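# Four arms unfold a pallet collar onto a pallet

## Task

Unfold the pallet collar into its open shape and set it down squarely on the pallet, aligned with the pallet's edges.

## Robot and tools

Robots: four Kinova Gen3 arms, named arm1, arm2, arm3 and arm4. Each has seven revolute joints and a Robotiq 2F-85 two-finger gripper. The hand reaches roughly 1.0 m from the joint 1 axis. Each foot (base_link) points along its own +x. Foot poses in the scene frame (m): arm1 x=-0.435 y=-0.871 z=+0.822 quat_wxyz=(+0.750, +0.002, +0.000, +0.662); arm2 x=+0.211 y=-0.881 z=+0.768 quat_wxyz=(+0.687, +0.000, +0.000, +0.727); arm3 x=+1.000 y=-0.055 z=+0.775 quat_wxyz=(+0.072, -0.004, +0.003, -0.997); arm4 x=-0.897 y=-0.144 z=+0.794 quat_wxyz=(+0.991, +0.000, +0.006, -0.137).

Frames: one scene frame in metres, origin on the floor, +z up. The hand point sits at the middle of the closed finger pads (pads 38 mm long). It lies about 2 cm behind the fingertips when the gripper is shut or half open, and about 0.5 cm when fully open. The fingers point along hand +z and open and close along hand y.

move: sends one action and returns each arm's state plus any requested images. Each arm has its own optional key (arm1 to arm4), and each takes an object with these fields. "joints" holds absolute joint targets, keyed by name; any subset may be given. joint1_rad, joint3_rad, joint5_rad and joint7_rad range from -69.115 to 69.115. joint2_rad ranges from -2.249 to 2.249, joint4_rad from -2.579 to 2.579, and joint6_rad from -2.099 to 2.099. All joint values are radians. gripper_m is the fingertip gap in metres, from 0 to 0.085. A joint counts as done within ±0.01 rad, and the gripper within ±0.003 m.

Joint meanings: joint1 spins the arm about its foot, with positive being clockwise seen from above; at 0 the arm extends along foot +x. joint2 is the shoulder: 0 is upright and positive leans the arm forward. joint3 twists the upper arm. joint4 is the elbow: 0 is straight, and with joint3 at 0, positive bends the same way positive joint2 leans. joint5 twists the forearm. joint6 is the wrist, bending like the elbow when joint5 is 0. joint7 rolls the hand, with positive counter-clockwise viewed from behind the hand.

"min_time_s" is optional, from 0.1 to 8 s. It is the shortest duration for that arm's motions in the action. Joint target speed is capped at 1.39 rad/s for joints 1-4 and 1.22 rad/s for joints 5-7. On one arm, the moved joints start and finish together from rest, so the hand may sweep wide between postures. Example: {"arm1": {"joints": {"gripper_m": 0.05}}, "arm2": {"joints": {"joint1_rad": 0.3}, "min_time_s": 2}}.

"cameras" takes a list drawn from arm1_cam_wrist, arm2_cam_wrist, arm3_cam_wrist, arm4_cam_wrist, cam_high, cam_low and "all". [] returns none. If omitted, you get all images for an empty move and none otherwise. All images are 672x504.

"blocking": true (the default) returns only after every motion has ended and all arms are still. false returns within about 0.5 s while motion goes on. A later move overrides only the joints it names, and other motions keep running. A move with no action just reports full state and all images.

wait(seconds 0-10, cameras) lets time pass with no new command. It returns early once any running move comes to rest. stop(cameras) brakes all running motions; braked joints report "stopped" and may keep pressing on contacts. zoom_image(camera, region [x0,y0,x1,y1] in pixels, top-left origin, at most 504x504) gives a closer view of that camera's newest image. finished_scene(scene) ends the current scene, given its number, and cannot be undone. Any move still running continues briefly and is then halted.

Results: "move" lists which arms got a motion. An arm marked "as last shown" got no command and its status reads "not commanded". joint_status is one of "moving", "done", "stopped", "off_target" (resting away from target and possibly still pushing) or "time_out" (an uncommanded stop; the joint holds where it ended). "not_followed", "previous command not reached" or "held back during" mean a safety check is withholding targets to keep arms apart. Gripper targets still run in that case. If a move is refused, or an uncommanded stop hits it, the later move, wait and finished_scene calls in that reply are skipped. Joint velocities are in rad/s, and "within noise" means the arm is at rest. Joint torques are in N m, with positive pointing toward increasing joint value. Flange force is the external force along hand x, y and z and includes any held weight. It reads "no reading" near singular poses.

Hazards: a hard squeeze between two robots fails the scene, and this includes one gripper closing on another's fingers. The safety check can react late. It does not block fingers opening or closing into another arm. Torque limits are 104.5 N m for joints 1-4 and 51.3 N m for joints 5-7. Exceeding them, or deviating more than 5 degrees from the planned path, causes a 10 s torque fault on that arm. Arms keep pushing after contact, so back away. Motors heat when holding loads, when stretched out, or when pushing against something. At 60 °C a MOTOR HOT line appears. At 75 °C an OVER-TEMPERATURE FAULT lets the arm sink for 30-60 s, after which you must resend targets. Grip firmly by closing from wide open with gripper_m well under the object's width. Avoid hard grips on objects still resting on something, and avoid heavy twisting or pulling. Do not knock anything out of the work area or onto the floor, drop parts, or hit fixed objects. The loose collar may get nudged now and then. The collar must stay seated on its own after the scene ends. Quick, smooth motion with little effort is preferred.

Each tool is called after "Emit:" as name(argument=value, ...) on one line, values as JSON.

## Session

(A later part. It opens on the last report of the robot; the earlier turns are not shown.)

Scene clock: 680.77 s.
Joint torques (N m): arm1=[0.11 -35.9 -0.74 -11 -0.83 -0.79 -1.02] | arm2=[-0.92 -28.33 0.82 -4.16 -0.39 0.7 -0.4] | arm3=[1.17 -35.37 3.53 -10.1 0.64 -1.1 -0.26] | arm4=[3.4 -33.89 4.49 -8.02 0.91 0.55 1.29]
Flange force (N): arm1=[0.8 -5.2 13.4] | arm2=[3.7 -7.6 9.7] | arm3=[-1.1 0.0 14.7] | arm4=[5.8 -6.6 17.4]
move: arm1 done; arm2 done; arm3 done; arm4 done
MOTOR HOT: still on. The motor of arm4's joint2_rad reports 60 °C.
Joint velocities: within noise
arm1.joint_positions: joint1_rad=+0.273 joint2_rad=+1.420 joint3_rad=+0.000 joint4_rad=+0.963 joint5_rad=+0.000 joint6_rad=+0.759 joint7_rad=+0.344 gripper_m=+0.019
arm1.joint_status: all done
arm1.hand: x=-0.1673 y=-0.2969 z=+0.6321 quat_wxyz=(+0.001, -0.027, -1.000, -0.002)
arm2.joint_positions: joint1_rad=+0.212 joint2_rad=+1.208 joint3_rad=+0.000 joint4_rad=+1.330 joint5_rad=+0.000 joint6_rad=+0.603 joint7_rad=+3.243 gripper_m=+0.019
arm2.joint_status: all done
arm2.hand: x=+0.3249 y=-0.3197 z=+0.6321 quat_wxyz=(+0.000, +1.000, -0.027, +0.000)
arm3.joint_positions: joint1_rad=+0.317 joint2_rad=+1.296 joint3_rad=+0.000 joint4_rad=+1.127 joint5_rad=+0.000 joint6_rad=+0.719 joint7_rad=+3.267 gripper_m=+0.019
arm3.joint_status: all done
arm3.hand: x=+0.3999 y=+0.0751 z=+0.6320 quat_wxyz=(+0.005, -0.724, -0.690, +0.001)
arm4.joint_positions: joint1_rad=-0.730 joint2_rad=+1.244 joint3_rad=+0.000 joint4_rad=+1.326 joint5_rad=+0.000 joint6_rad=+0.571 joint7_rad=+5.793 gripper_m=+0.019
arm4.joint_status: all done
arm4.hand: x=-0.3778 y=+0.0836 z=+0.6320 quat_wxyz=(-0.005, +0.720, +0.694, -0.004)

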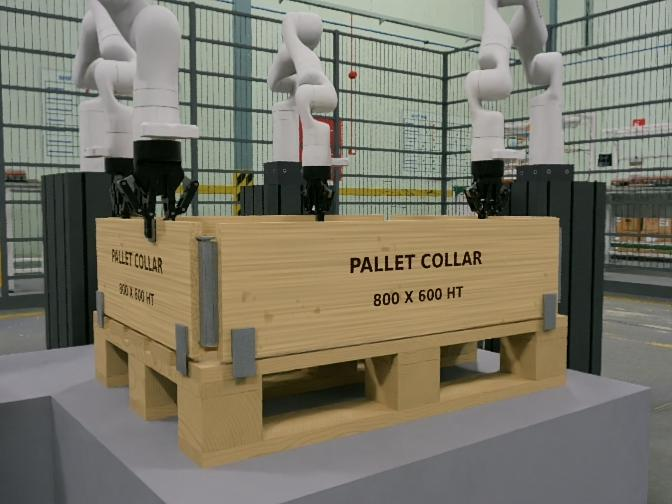

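Emit:
move(arm1={"joints":{"joint2_rad":1.4301,"joint4_rad":0.9555,"joint6_rad":0.7560},"min_time_s":1.5}, arm2={"joints":{"joint2_rad":1.2181,"joint4_rad":1.3262,"joint6_rad":0.5973},"min_time_s":1.5}, arm3={"joints":{"joint2_rad":1.3055,"joint4_rad":1.1224,"joint6_rad":0.7137},"min_time_s":1.5}, arm4={"joints":{"joint2_rad":1.2541,"joint4_rad":1.3214,"joint6_rad":0.5661},"min_time_s":1.5}, cameras=[])

Scene clock: 683.57 s.
Joint torques (N m): arm1=[0.08 -35.61 -0.72 -10.79 -0.85 -0.65 -1.03] | arm2=[-0.74 -28.23 0.99 -3.9 -0.35 0.78 -0.42] | arm3=[1.45 -35.13 3.79 -9.79 0.75 -0.93 -0.25] | arm4=[3.17 -33.81 4.11 -7.89 0.82 0.64 1.28]
Flange force (N): arm1=[0.8 -5.4 13.1] | arm2=[3.5 -8.1 9.8] | arm3=[-1.5 -0.3 14.6] | arm4=[5.4 -6.5 17.3]
move: arm1 done; arm2 done; arm3 done; arm4 done
MOTOR HOT: still on. The motor of arm4's joint2_rad reports 60 °C.
Joint velocities: within noise
arm1.joint_positions: joint1_rad=+0.273 joint2_rad=+1.430 joint3_rad=+0.000 joint4_rad=+0.955 joint5_rad=+0.000 joint6_rad=+0.756 joint7_rad=+0.344 gripper_m=+0.019
arm1.joint_status: all done
arm1.hand: x=-0.1673 y=-0.2969 z=+0.6271 quat_wxyz=(+0.001, -0.027, -1.000, -0.002)
arm2.joint_positions: joint1_rad=+0.212 joint2_rad=+1.218 joint3_rad=+0.000 joint4_rad=+1.326 joint5_rad=+0.000 joint6_rad=+0.597 joint7_rad=+3.243 gripper_m=+0.019
arm2.joint_status: all done
arm2.hand: x=+0.3249 y=-0.3197 z=+0.6271 quat_wxyz=(+0.000, +1.000, -0.027, +0.000)
arm3.joint_positions: joint1_rad=+0.317 joint2_rad=+1.306 joint3_rad=+0.000 joint4_rad=+1.122 joint5_rad=+0.000 joint6_rad=+0.714 joint7_rad=+3.267 gripper_m=+0.019
arm3.joint_status: all done
arm3.hand: x=+0.3999 y=+0.0751 z=+0.6270 quat_wxyz=(+0.005, -0.724, -0.690, +0.001)
arm4.joint_positions: joint1_rad=-0.730 joint2_rad=+1.254 joint3_rad=+0.000 joint4_rad=+1.321 joint5_rad=+0.000 joint6_rad=+0.566 joint7_rad=+5.793 gripper_m=+0.019
arm4.joint_status: all done
arm4.hand: x=-0.3779 y=+0.0836 z=+0.6270 quat_wxyz=(-0.005, +0.720, +0.694, -0.004)

Emit:
move(arm1={"joints":{"joint2_rad":1.4344,"joint4_rad":0.9523,"joint6_rad":0.7549},"min_time_s":1}, arm2={"joints":{"joint2_rad":1.2222,"joint4_rad":1.3244,"joint6_rad":0.5950},"min_time_s":1}, arm3={"joints":{"joint2_rad":1.3095,"joint4_rad":1.1202,"joint6_rad":0.7119},"min_time_s":1}, arm4={"joints":{"joint2_rad":1.2583,"joint4_rad":1.3192,"joint6_rad":0.5641},"min_time_s":1}, cameras=["cam_low"])

Emit:
zoom_image(camera="cam_low", region=[80, 280, 280, 430])

Scene clock: 686.57 s.
Joint torques (N m): arm1=[-0.14 -31.98 -0.82 -10.89 -0.75 -1.81 -0.93] | arm2=[-1.87 -27.47 -0.14 -3.89 -0.59 0.66 -0.37] | arm3=[-1.37 -26.95 1.23 -8.55 -0.07 -2.5 -0.25] | arm4=[4.94 -29.29 5.97 -8.95 1.33 -1.21 1.29]
Flange force (N): arm1=[1.9 -8.6 4.6] | arm2=[5.2 -7.2 8.1] | arm3=[2.6 2.7 -1.9] | arm4=[6.0 -12.4 4.9]
move: arm1 done; arm2 done; arm3 done; arm4 done
MOTOR HOT: still on. The motor of arm4's joint2_rad reports 60 °C.
Joint velocities: within noise
arm1.joint_positions: joint1_rad=+0.273 joint2_rad=+1.434 joint3_rad=+0.000 joint4_rad=+0.952 joint5_rad=+0.000 joint6_rad=+0.755 joint7_rad=+0.344 gripper_m=+0.019
arm1.joint_status: all done
arm1.hand: x=-0.1673 y=-0.2969 z=+0.6251 quat_wxyz=(+0.001, -0.027, -1.000, -0.002)
arm2.joint_positions: joint1_rad=+0.212 joint2_rad=+1.222 joint3_rad=+0.000 joint4_rad=+1.324 joint5_rad=+0.000 joint6_rad=+0.595 joint7_rad=+3.243 gripper_m=+0.019
arm2.joint_status: all done
arm2.hand: x=+0.3249 y=-0.3197 z=+0.6251 quat_wxyz=(+0.000, +1.000, -0.027, +0.000)
arm3.joint_positions: joint1_rad=+0.317 joint2_rad=+1.309 joint3_rad=+0.000 joint4_rad=+1.120 joint5_rad=+0.000 joint6_rad=+0.712 joint7_rad=+3.267 gripper_m=+0.019
arm3.joint_status: all done
arm3.hand: x=+0.3999 y=+0.0751 z=+0.6250 quat_wxyz=(+0.005, -0.724, -0.690, +0.001)
arm4.joint_positions: joint1_rad=-0.730 joint2_rad=+1.258 joint3_rad=+0.000 joint4_rad=+1.319 joint5_rad=+0.000 joint6_rad=+0.564 joint7_rad=+5.793 gripper_m=+0.019
arm4.joint_status: all done
arm4.hand: x=-0.3780 y=+0.0836 z=+0.6250 quat_wxyz=(-0.005, +0.720, +0.694, -0.004)

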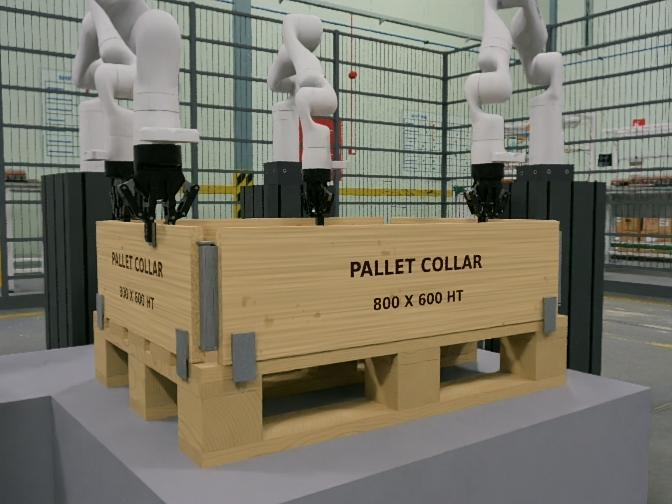

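Scaled by 2.520 from the camera's image (finer frame: 960x720).

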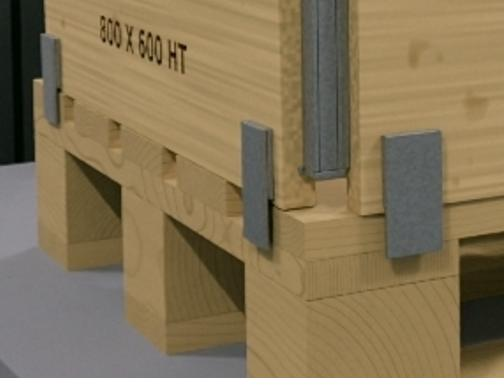

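Emit:
move(arm1={"joints":{"joint2_rad":1.4355,"joint4_rad":0.9515,"joint6_rad":0.7546},"min_time_s":1}, arm2={"joints":{"joint2_rad":1.2240,"joint4_rad":1.3236,"joint6_rad":0.5940},"min_time_s":1}, arm4={"joints":{"joint2_rad":1.2592,"joint4_rad":1.3187,"joint6_rad":0.5637},"min_time_s":1}, cameras=[])

Scene clock: 689.03 s.
Joint torques (N m): arm1=[2.02 -29.61 0.66 -10.48 -0.3 -2.3 -0.97] | arm2=[0.02 -15.76 1.49 -4.37 -0.07 -2.45 -0.39] | arm3=[-1.4 -26.81 1.21 -8.52 -0.07 -2.51 -0.26] | arm4=[5.33 -25.49 6.4 -9.72 1.56 -2.6 1.41]
Flange force (N): arm1=[5.3 -7.9 -0.1] | arm2=[0.7 1.1 -19.6] | arm3=[2.7 2.7 -2.1] | arm4=[5.0 -16.6 -5.2]
move: arm1 done; arm2 done; arm4 done
MOTOR HOT: still on. The motor of arm4's joint2_rad reports 60 °C.
Joint velocities: within noise
arm1.joint_positions: joint1_rad=+0.273 joint2_rad=+1.435 joint3_rad=+0.000 joint4_rad=+0.951 joint5_rad=+0.000 joint6_rad=+0.755 joint7_rad=+0.344 gripper_m=+0.019
arm1.joint_status: all done
arm1.hand: x=-0.1673 y=-0.2969 z=+0.6246 quat_wxyz=(+0.001, -0.027, -1.000, -0.002)
arm2.joint_positions: joint1_rad=+0.212 joint2_rad=+1.224 joint3_rad=+0.000 joint4_rad=+1.324 joint5_rad=+0.000 joint6_rad=+0.594 joint7_rad=+3.243 gripper_m=+0.019
arm2.joint_status: all done
arm2.hand: x=+0.3249 y=-0.3197 z=+0.6242 quat_wxyz=(+0.000, +1.000, -0.027, +0.000)
arm3: as last shown
arm3.joint_positions: joint1_rad=+0.317 joint2_rad=+1.310 joint3_rad=+0.000 joint4_rad=+1.120 joint5_rad=+0.000 joint6_rad=+0.712 joint7_rad=+3.267 gripper_m=+0.019
arm4.joint_positions: joint1_rad=-0.730 joint2_rad=+1.259 joint3_rad=+0.000 joint4_rad=+1.319 joint5_rad=+0.000 joint6_rad=+0.564 joint7_rad=+5.793 gripper_m=+0.019
arm4.joint_status: all done
arm4.hand: x=-0.3779 y=+0.0837 z=+0.6246 quat_wxyz=(-0.005, +0.720, +0.694, -0.004)

Emit:
move(arm2={"joints":{"joint2_rad":1.2230,"joint4_rad":1.3241,"joint6_rad":0.5945},"min_time_s":1}, arm4={"joints":{"joint2_rad":1.2588,"joint4_rad":1.3189,"joint6_rad":0.5639},"min_time_s":1}, cameras=["all"])

Scene clock: 691.53 s.
Joint torques (N m): arm1=[1.5 -29.42 0.35 -11.01 -0.31 -2.71 -0.97] | arm2=[-0.14 -21.51 1.47 -3.43 -0.16 -0.47 -0.47] | arm3=[-1.4 -26.84 1.22 -8.59 -0.06 -2.49 -0.26] | arm4=[5.35 -27.33 6.44 -9.74 1.53 -2.17 1.38]
Flange force (N): arm1=[5.2 -9.9 -1.5] | arm2=[2.0 -4.8 -4.8] | arm3=[2.7 3.1 -2.1] | arm4=[5.4 -15.7 -1.0]
move: arm2 done; arm4 done
MOTOR HOT: still on. The motor of arm4's joint2_rad reports 60 °C.
Joint velocities: within noise
arm1, arm3: as last shown
arm2.joint_positions: joint1_rad=+0.212 joint2_rad=+1.223 joint3_rad=+0.000 joint4_rad=+1.324 joint5_rad=+0.000 joint6_rad=+0.594 joint7_rad=+3.243 gripper_m=+0.019
arm2.joint_status: all done
arm2.hand: x=+0.3249 y=-0.3197 z=+0.6247 quat_wxyz=(+0.000, +1.000, -0.027, +0.000)
arm4.joint_positions: joint1_rad=-0.730 joint2_rad=+1.259 joint3_rad=+0.000 joint4_rad=+1.319 joint5_rad=+0.000 joint6_rad=+0.564 joint7_rad=+5.793 gripper_m=+0.019
arm4.joint_status: all done
arm4.hand: x=-0.3779 y=+0.0836 z=+0.6248 quat_wxyz=(-0.005, +0.720, +0.694, -0.004)
pictures: arm1_cam_wrist, arm2_cam_wrist, arm3_cam_wrist, arm4_cam_wrist, cam_high, cam_low
arm1_cam_wrist: T_world_to_cam=[[0.04153, 0.99848, 0.03623, 0.27547], [0.99886, -0.04234, 0.02212, 0.19349], [0.02362, 0.03527, -0.9991, 0.78771]] pos_world=[-0.22331, -0.29463, 0.77274]
arm2_cam_wrist: T_world_to_cam=[[-0.04823, -0.99884, -0.00152, -0.30403], [-0.99883, 0.04823, 0.00287, 0.39294], [-0.00279, 0.00166, -0.99999, 0.77027]] pos_world=[0.37997, -0.32391, 0.76868]
arm3_cam_wrist: T_world_to_cam=[[0.99928, -0.03682, -0.00877, -0.3922], [-0.03675, -0.9993, 0.00767, 0.13755], [-0.00905, -0.00734, -0.99993, 0.77663]] pos_world=[0.404, 0.12872, 0.77208]
arm4_cam_wrist: T_world_to_cam=[[0.99948, -0.03146, -0.00701, 0.38303], [-0.03148, -0.9995, -0.00255, 0.12401], [-0.00692, 0.00276, -0.99997, 0.77068]] pos_world=[-0.37359, 0.13387, 0.77366]

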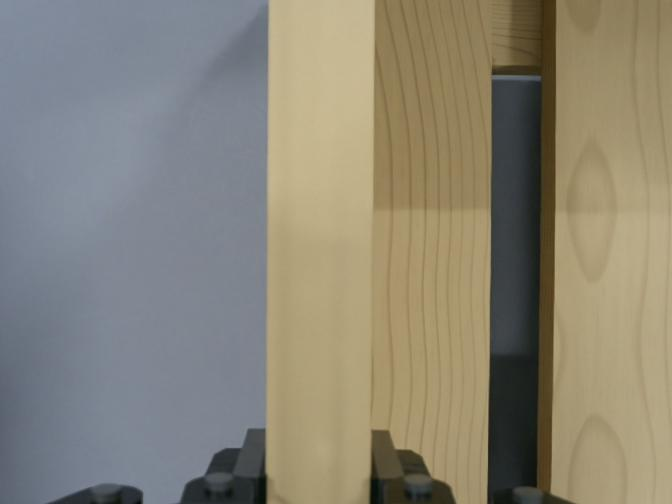

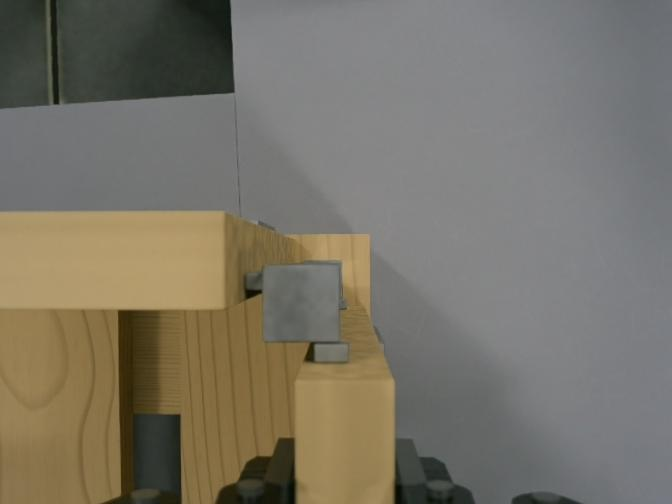

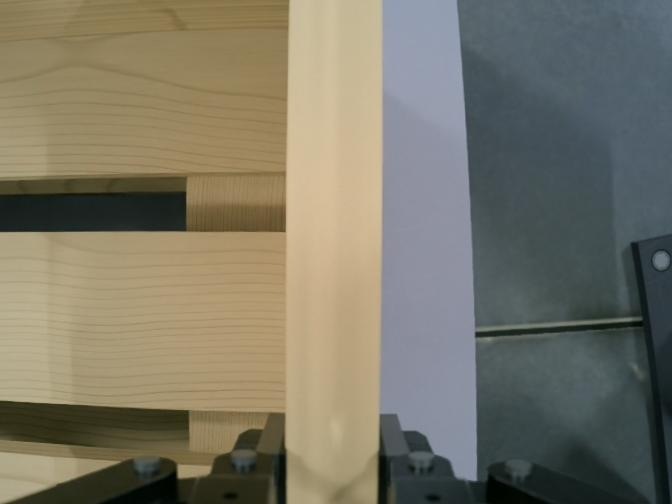

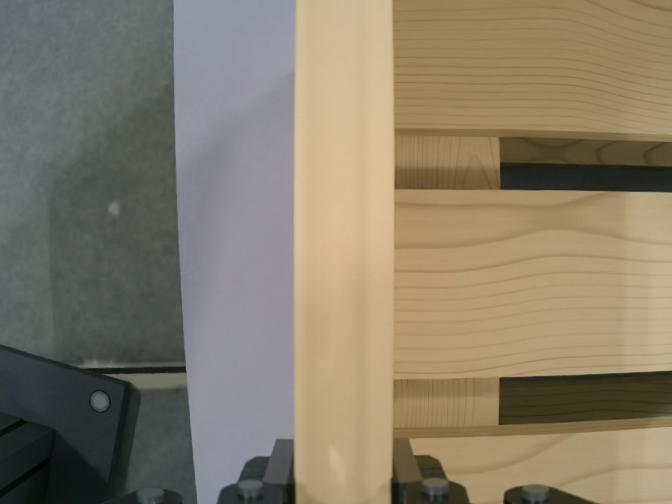

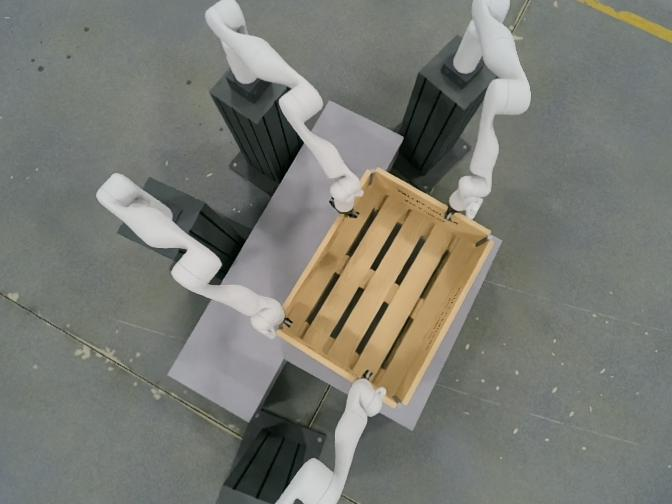

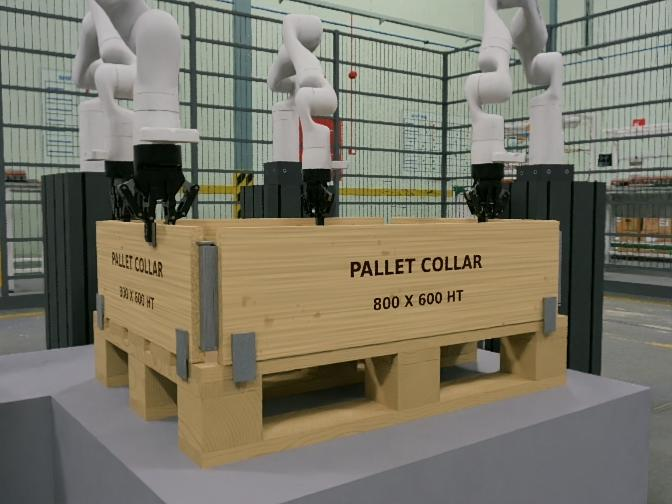

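Emit:
move(arm1={"joints":{"gripper_m":0.045}}, arm2={"joints":{"gripper_m":0.045}}, arm3={"joints":{"gripper_m":0.045}}, arm4={"joints":{"gripper_m":0.045}}, cameras=["cam_low"])

Emit:
zoom_image(camera="cam_low", region=[80, 200, 340, 430])

Scene clock: 693.37 s.
Joint torques (N m): arm1=[1.29 -25.9 1.01 -6.7 0.49 0.38 -0.37] | arm2=[-0.83 -24.79 1.11 -3.69 0.15 0.03 0.04] | arm3=[0.4 -23.14 1.74 -4.95 -0.2 -0.33 -0.24] | arm4=[1.49 -23.38 2.36 -4.54 -0.21 0.64 0.23]
Flange force (N): arm1=[3.4 -3.9 -0.5] | arm2=[2.6 -6.6 2.2] | arm3=[0.5 -2.1 -3.6] | arm4=[1.7 -3.3 -0.8]
move: arm1 done; arm2 done; arm3 done; arm4 done
MOTOR HOT: still on. The motor of arm4's joint2_rad reports 60 °C.
Joint velocities: within noise
arm1.joint_positions: joint1_rad=+0.273 joint2_rad=+1.436 joint3_rad=+0.000 joint4_rad=+0.951 joint5_rad=+0.000 joint6_rad=+0.755 joint7_rad=+0.344 gripper_m=+0.045
arm1.joint_status: all done
arm1.hand: x=-0.1673 y=-0.2969 z=+0.6246 quat_wxyz=(+0.001, -0.027, -1.000, -0.002)
arm2.joint_positions: joint1_rad=+0.212 joint2_rad=+1.223 joint3_rad=+0.000 joint4_rad=+1.324 joint5_rad=+0.000 joint6_rad=+0.594 joint7_rad=+3.243 gripper_m=+0.045
arm2.joint_status: all done
arm2.hand: x=+0.3249 y=-0.3198 z=+0.6247 quat_wxyz=(+0.000, +1.000, -0.027, +0.000)
arm3.joint_positions: joint1_rad=+0.317 joint2_rad=+1.310 joint3_rad=+0.000 joint4_rad=+1.120 joint5_rad=+0.000 joint6_rad=+0.712 joint7_rad=+3.267 gripper_m=+0.045
arm3.joint_status: all done
arm3.hand: x=+0.3999 y=+0.0751 z=+0.6250 quat_wxyz=(+0.005, -0.724, -0.690, +0.001)
arm4.joint_positions: joint1_rad=-0.729 joint2_rad=+1.259 joint3_rad=+0.000 joint4_rad=+1.319 joint5_rad=+0.000 joint6_rad=+0.564 joint7_rad=+5.793 gripper_m=+0.045
arm4.joint_status: all done
arm4.hand: x=-0.3779 y=+0.0836 z=+0.6248 quat_wxyz=(-0.005, +0.720, +0.694, -0.004)

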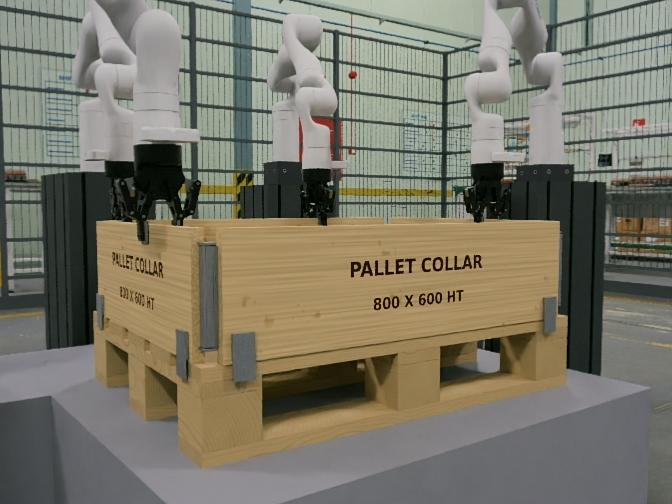

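Scaled by 1.938 from the camera's image (finer frame: 960x720).

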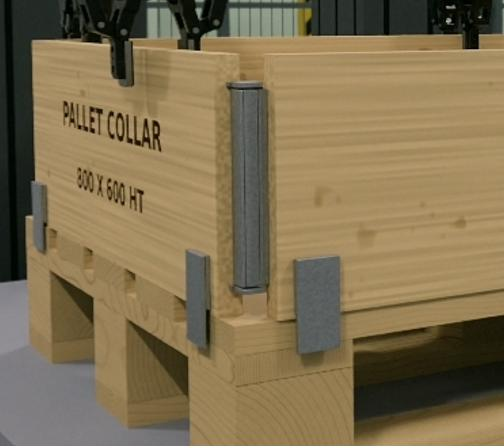

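Emit:
move(arm1={"joints":{"joint2_rad":1.3762,"joint4_rad":0.9927,"joint6_rad":0.7727},"min_time_s":3}, arm2={"joints":{"joint2_rad":1.1661,"joint4_rad":1.3468,"joint6_rad":0.6287},"min_time_s":3}, arm3={"joints":{"joint2_rad":1.2545,"joint4_rad":1.1472,"joint6_rad":0.7399},"min_time_s":3}, arm4={"joints":{"joint2_rad":1.2010,"joint4_rad":1.3459,"joint6_rad":0.5947},"min_time_s":3}, cameras=[])

Emit:
move(arm1={"joints":{"joint2_rad":1.3031,"joint4_rad":1.0341,"joint6_rad":0.8044},"min_time_s":2.5}, arm2={"joints":{"joint2_rad":1.0947,"joint4_rad":1.3668,"joint6_rad":0.6800},"min_time_s":2.5}, arm3={"joints":{"joint2_rad":1.1851,"joint4_rad":1.1724,"joint6_rad":0.7840},"min_time_s":2.5}, arm4={"joints":{"joint2_rad":1.1277,"joint4_rad":1.3716,"joint6_rad":0.6423},"min_time_s":2.5}, cameras=["all"])

Emit:
zoom_image(camera="cam_low", region=[80, 200, 340, 430])

Emit:
zoom_image(camera="cam_high", region=[260, 140, 520, 430])

Scene clock: 702.17 s.
Joint torques (N m): arm1=[1.33 -25.78 1.02 -6.8 0.49 0.38 -0.34] | arm2=[-0.94 -24.57 1.07 -3.88 0.14 0.03 0.04] | arm3=[0.38 -22.99 1.72 -5.11 -0.19 -0.33 -0.23] | arm4=[1.55 -23.26 2.32 -4.73 -0.2 0.67 0.29]
Flange force (N): arm1=[3.4 -3.7 -0.3] | arm2=[2.8 -6.7 1.8] | arm3=[0.5 -2.1 -3.7] | arm4=[1.9 -3.3 -0.6]
move: arm1 done; arm2 done; arm3 done; arm4 done
MOTOR HOT: still on. The motor of arm4's joint2_rad reports 59 °C.
Joint velocities: within noise
arm1.joint_positions: joint1_rad=+0.273 joint2_rad=+1.376 joint3_rad=+0.000 joint4_rad=+0.993 joint5_rad=+0.000 joint6_rad=+0.773 joint7_rad=+0.344 gripper_m=+0.045
arm1.joint_status: all done
arm1.hand: x=-0.1672 y=-0.2970 z=+0.6531 quat_wxyz=(+0.001, -0.027, -1.000, -0.002)
arm2.joint_positions: joint1_rad=+0.212 joint2_rad=+1.166 joint3_rad=+0.000 joint4_rad=+1.347 joint5_rad=+0.000 joint6_rad=+0.629 joint7_rad=+3.243 gripper_m=+0.045
arm2.joint_status: all done
arm2.hand: x=+0.3249 y=-0.3197 z=+0.6531 quat_wxyz=(+0.000, +1.000, -0.027, +0.000)
arm3.joint_positions: joint1_rad=+0.317 joint2_rad=+1.254 joint3_rad=+0.000 joint4_rad=+1.147 joint5_rad=+0.000 joint6_rad=+0.740 joint7_rad=+3.267 gripper_m=+0.045
arm3.joint_status: all done
arm3.hand: x=+0.4002 y=+0.0750 z=+0.6530 quat_wxyz=(+0.005, -0.724, -0.690, +0.001)
arm4.joint_positions: joint1_rad=-0.730 joint2_rad=+1.201 joint3_rad=+0.000 joint4_rad=+1.346 joint5_rad=+0.000 joint6_rad=+0.595 joint7_rad=+5.793 gripper_m=+0.045
arm4.joint_status: all done
arm4.hand: x=-0.3776 y=+0.0836 z=+0.6530 quat_wxyz=(-0.005, +0.720, +0.694, -0.004)

Scene clock: 704.97 s.
Joint torques (N m): arm1=[1.37 -25.68 1.02 -6.96 0.51 0.37 -0.36] | arm2=[-0.91 -24.41 0.93 -4.31 0.16 0 0.09] | arm3=[0.39 -22.81 1.72 -5.42 -0.19 -0.33 -0.24] | arm4=[1.54 -23.09 2.28 -5.1 -0.2 0.68 0.27]
Flange force (N): arm1=[3.3 -3.2 0.1] | arm2=[2.7 -6.7 1.5] | arm3=[0.4 -1.8 -3.8] | arm4=[1.9 -3.3 -0.3]
move: arm1 done; arm2 done; arm3 done; arm4 done
MOTOR HOT: still on. The motor of arm4's joint2_rad reports 59 °C.
Joint velocities: within noise
arm1.joint_positions: joint1_rad=+0.273 joint2_rad=+1.303 joint3_rad=+0.000 joint4_rad=+1.034 joint5_rad=+0.000 joint6_rad=+0.804 joint7_rad=+0.344 gripper_m=+0.045
arm1.joint_status: all done
arm1.hand: x=-0.1671 y=-0.2971 z=+0.6901 quat_wxyz=(+0.001, -0.027, -1.000, -0.002)
arm2.joint_positions: joint1_rad=+0.212 joint2_rad=+1.095 joint3_rad=+0.000 joint4_rad=+1.367 joint5_rad=+0.000 joint6_rad=+0.680 joint7_rad=+3.243 gripper_m=+0.045
arm2.joint_status: all done
arm2.hand: x=+0.3249 y=-0.3197 z=+0.6901 quat_wxyz=(+0.000, +1.000, -0.027, +0.000)
arm3.joint_positions: joint1_rad=+0.317 joint2_rad=+1.185 joint3_rad=+0.000 joint4_rad=+1.172 joint5_rad=+0.000 joint6_rad=+0.784 joint7_rad=+3.267 gripper_m=+0.045
arm3.joint_status: all done
arm3.hand: x=+0.4004 y=+0.0748 z=+0.6900 quat_wxyz=(+0.005, -0.724, -0.690, +0.001)
arm4.joint_positions: joint1_rad=-0.730 joint2_rad=+1.128 joint3_rad=+0.000 joint4_rad=+1.372 joint5_rad=+0.000 joint6_rad=+0.642 joint7_rad=+5.793 gripper_m=+0.045
arm4.joint_status: all done
arm4.hand: x=-0.3771 y=+0.0835 z=+0.6900 quat_wxyz=(-0.005, +0.720, +0.694, -0.004)
pictures: arm1_cam_wrist, arm2_cam_wrist, arm3_cam_wrist, arm4_cam_wrist, cam_high, cam_low
arm1_cam_wrist: T_world_to_cam=[[0.04153, 0.99848, 0.03623, 0.27329], [0.99886, -0.04234, 0.02212, 0.19193], [0.02362, 0.03527, -0.9991, 0.85315]] pos_world=[-0.22321, -0.29484, 0.83824]
arm2_cam_wrist: T_world_to_cam=[[-0.04823, -0.99884, -0.00172, -0.30377], [-0.99883, 0.04823, 0.00288, 0.39274], [-0.00279, 0.00186, -0.99999, 0.83574]] pos_world=[0.37997, -0.32391, 0.83408]
arm3_cam_wrist: T_world_to_cam=[[0.99928, -0.03682, -0.00887, -0.39206], [-0.03675, -0.9993, 0.00767, 0.13667], [-0.00915, -0.00734, -0.99993, 0.84167]] pos_world=[0.4045, 0.12832, 0.83708]
arm4_cam_wrist: T_world_to_cam=[[0.99948, -0.03147, -0.00711, 0.38277], [-0.03149, -0.9995, -0.00254, 0.1241], [-0.00702, 0.00276, -0.99997, 0.83585]] pos_world=[-0.37279, 0.13377, 0.83886]

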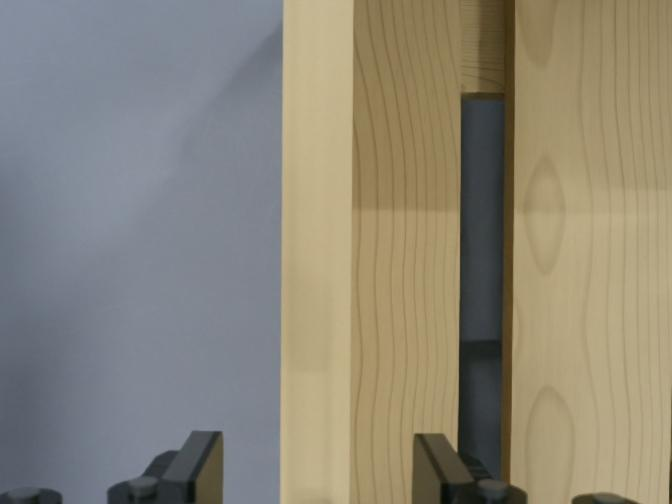

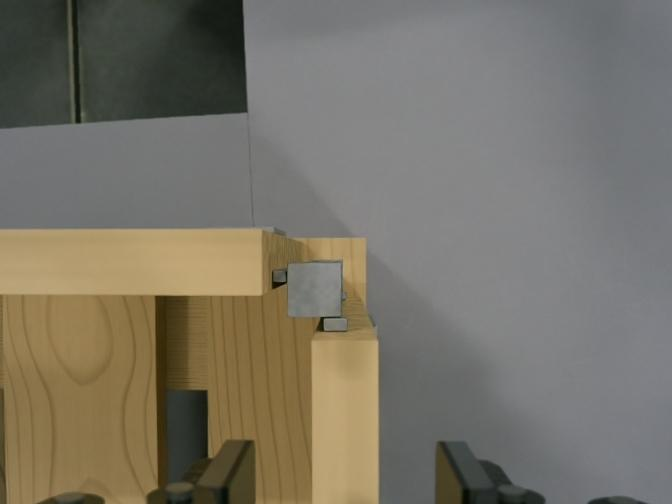

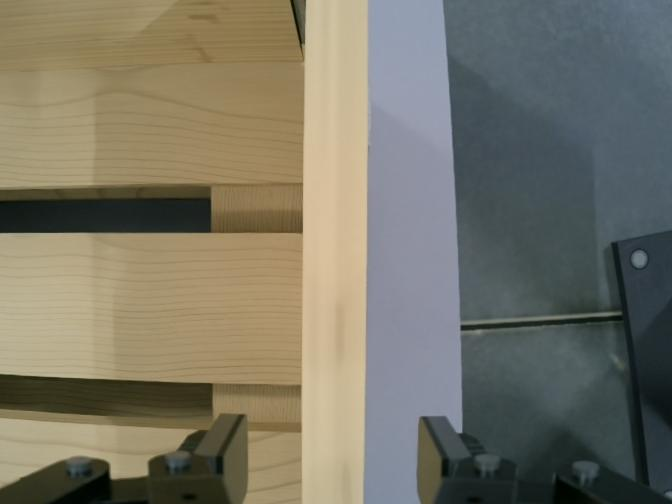

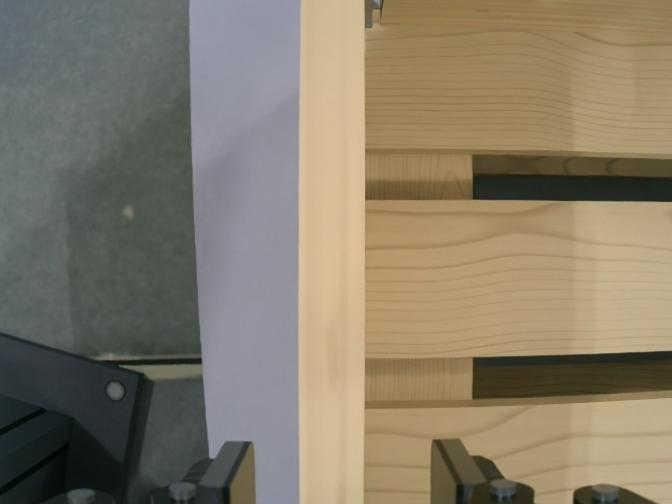

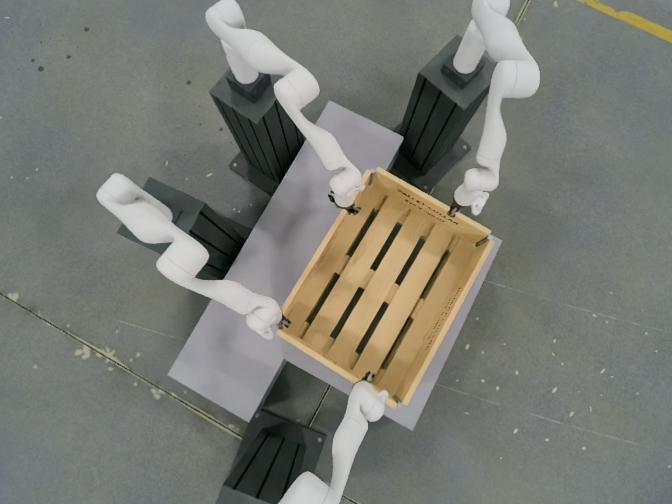

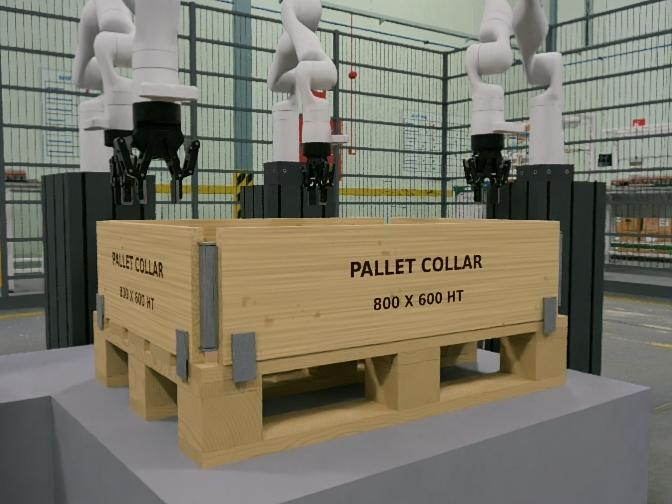

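Scaled by 1.938 from the camera's image (finer frame: 960x720).

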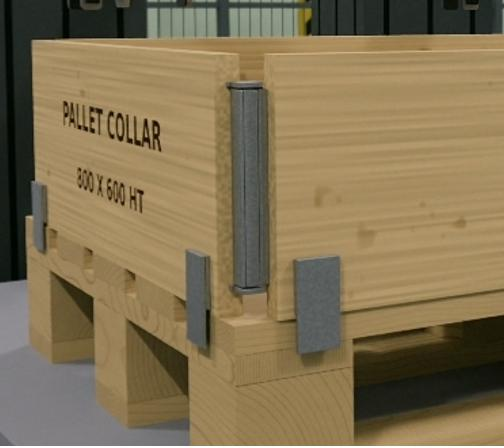

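Scaled by 1.738 from the camera's image (finer frame: 960x720).

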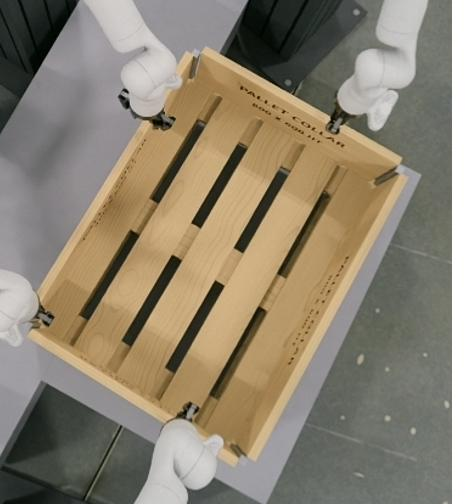

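Emit:
finished_scene(scene=2)

The scene is finished: the task was done.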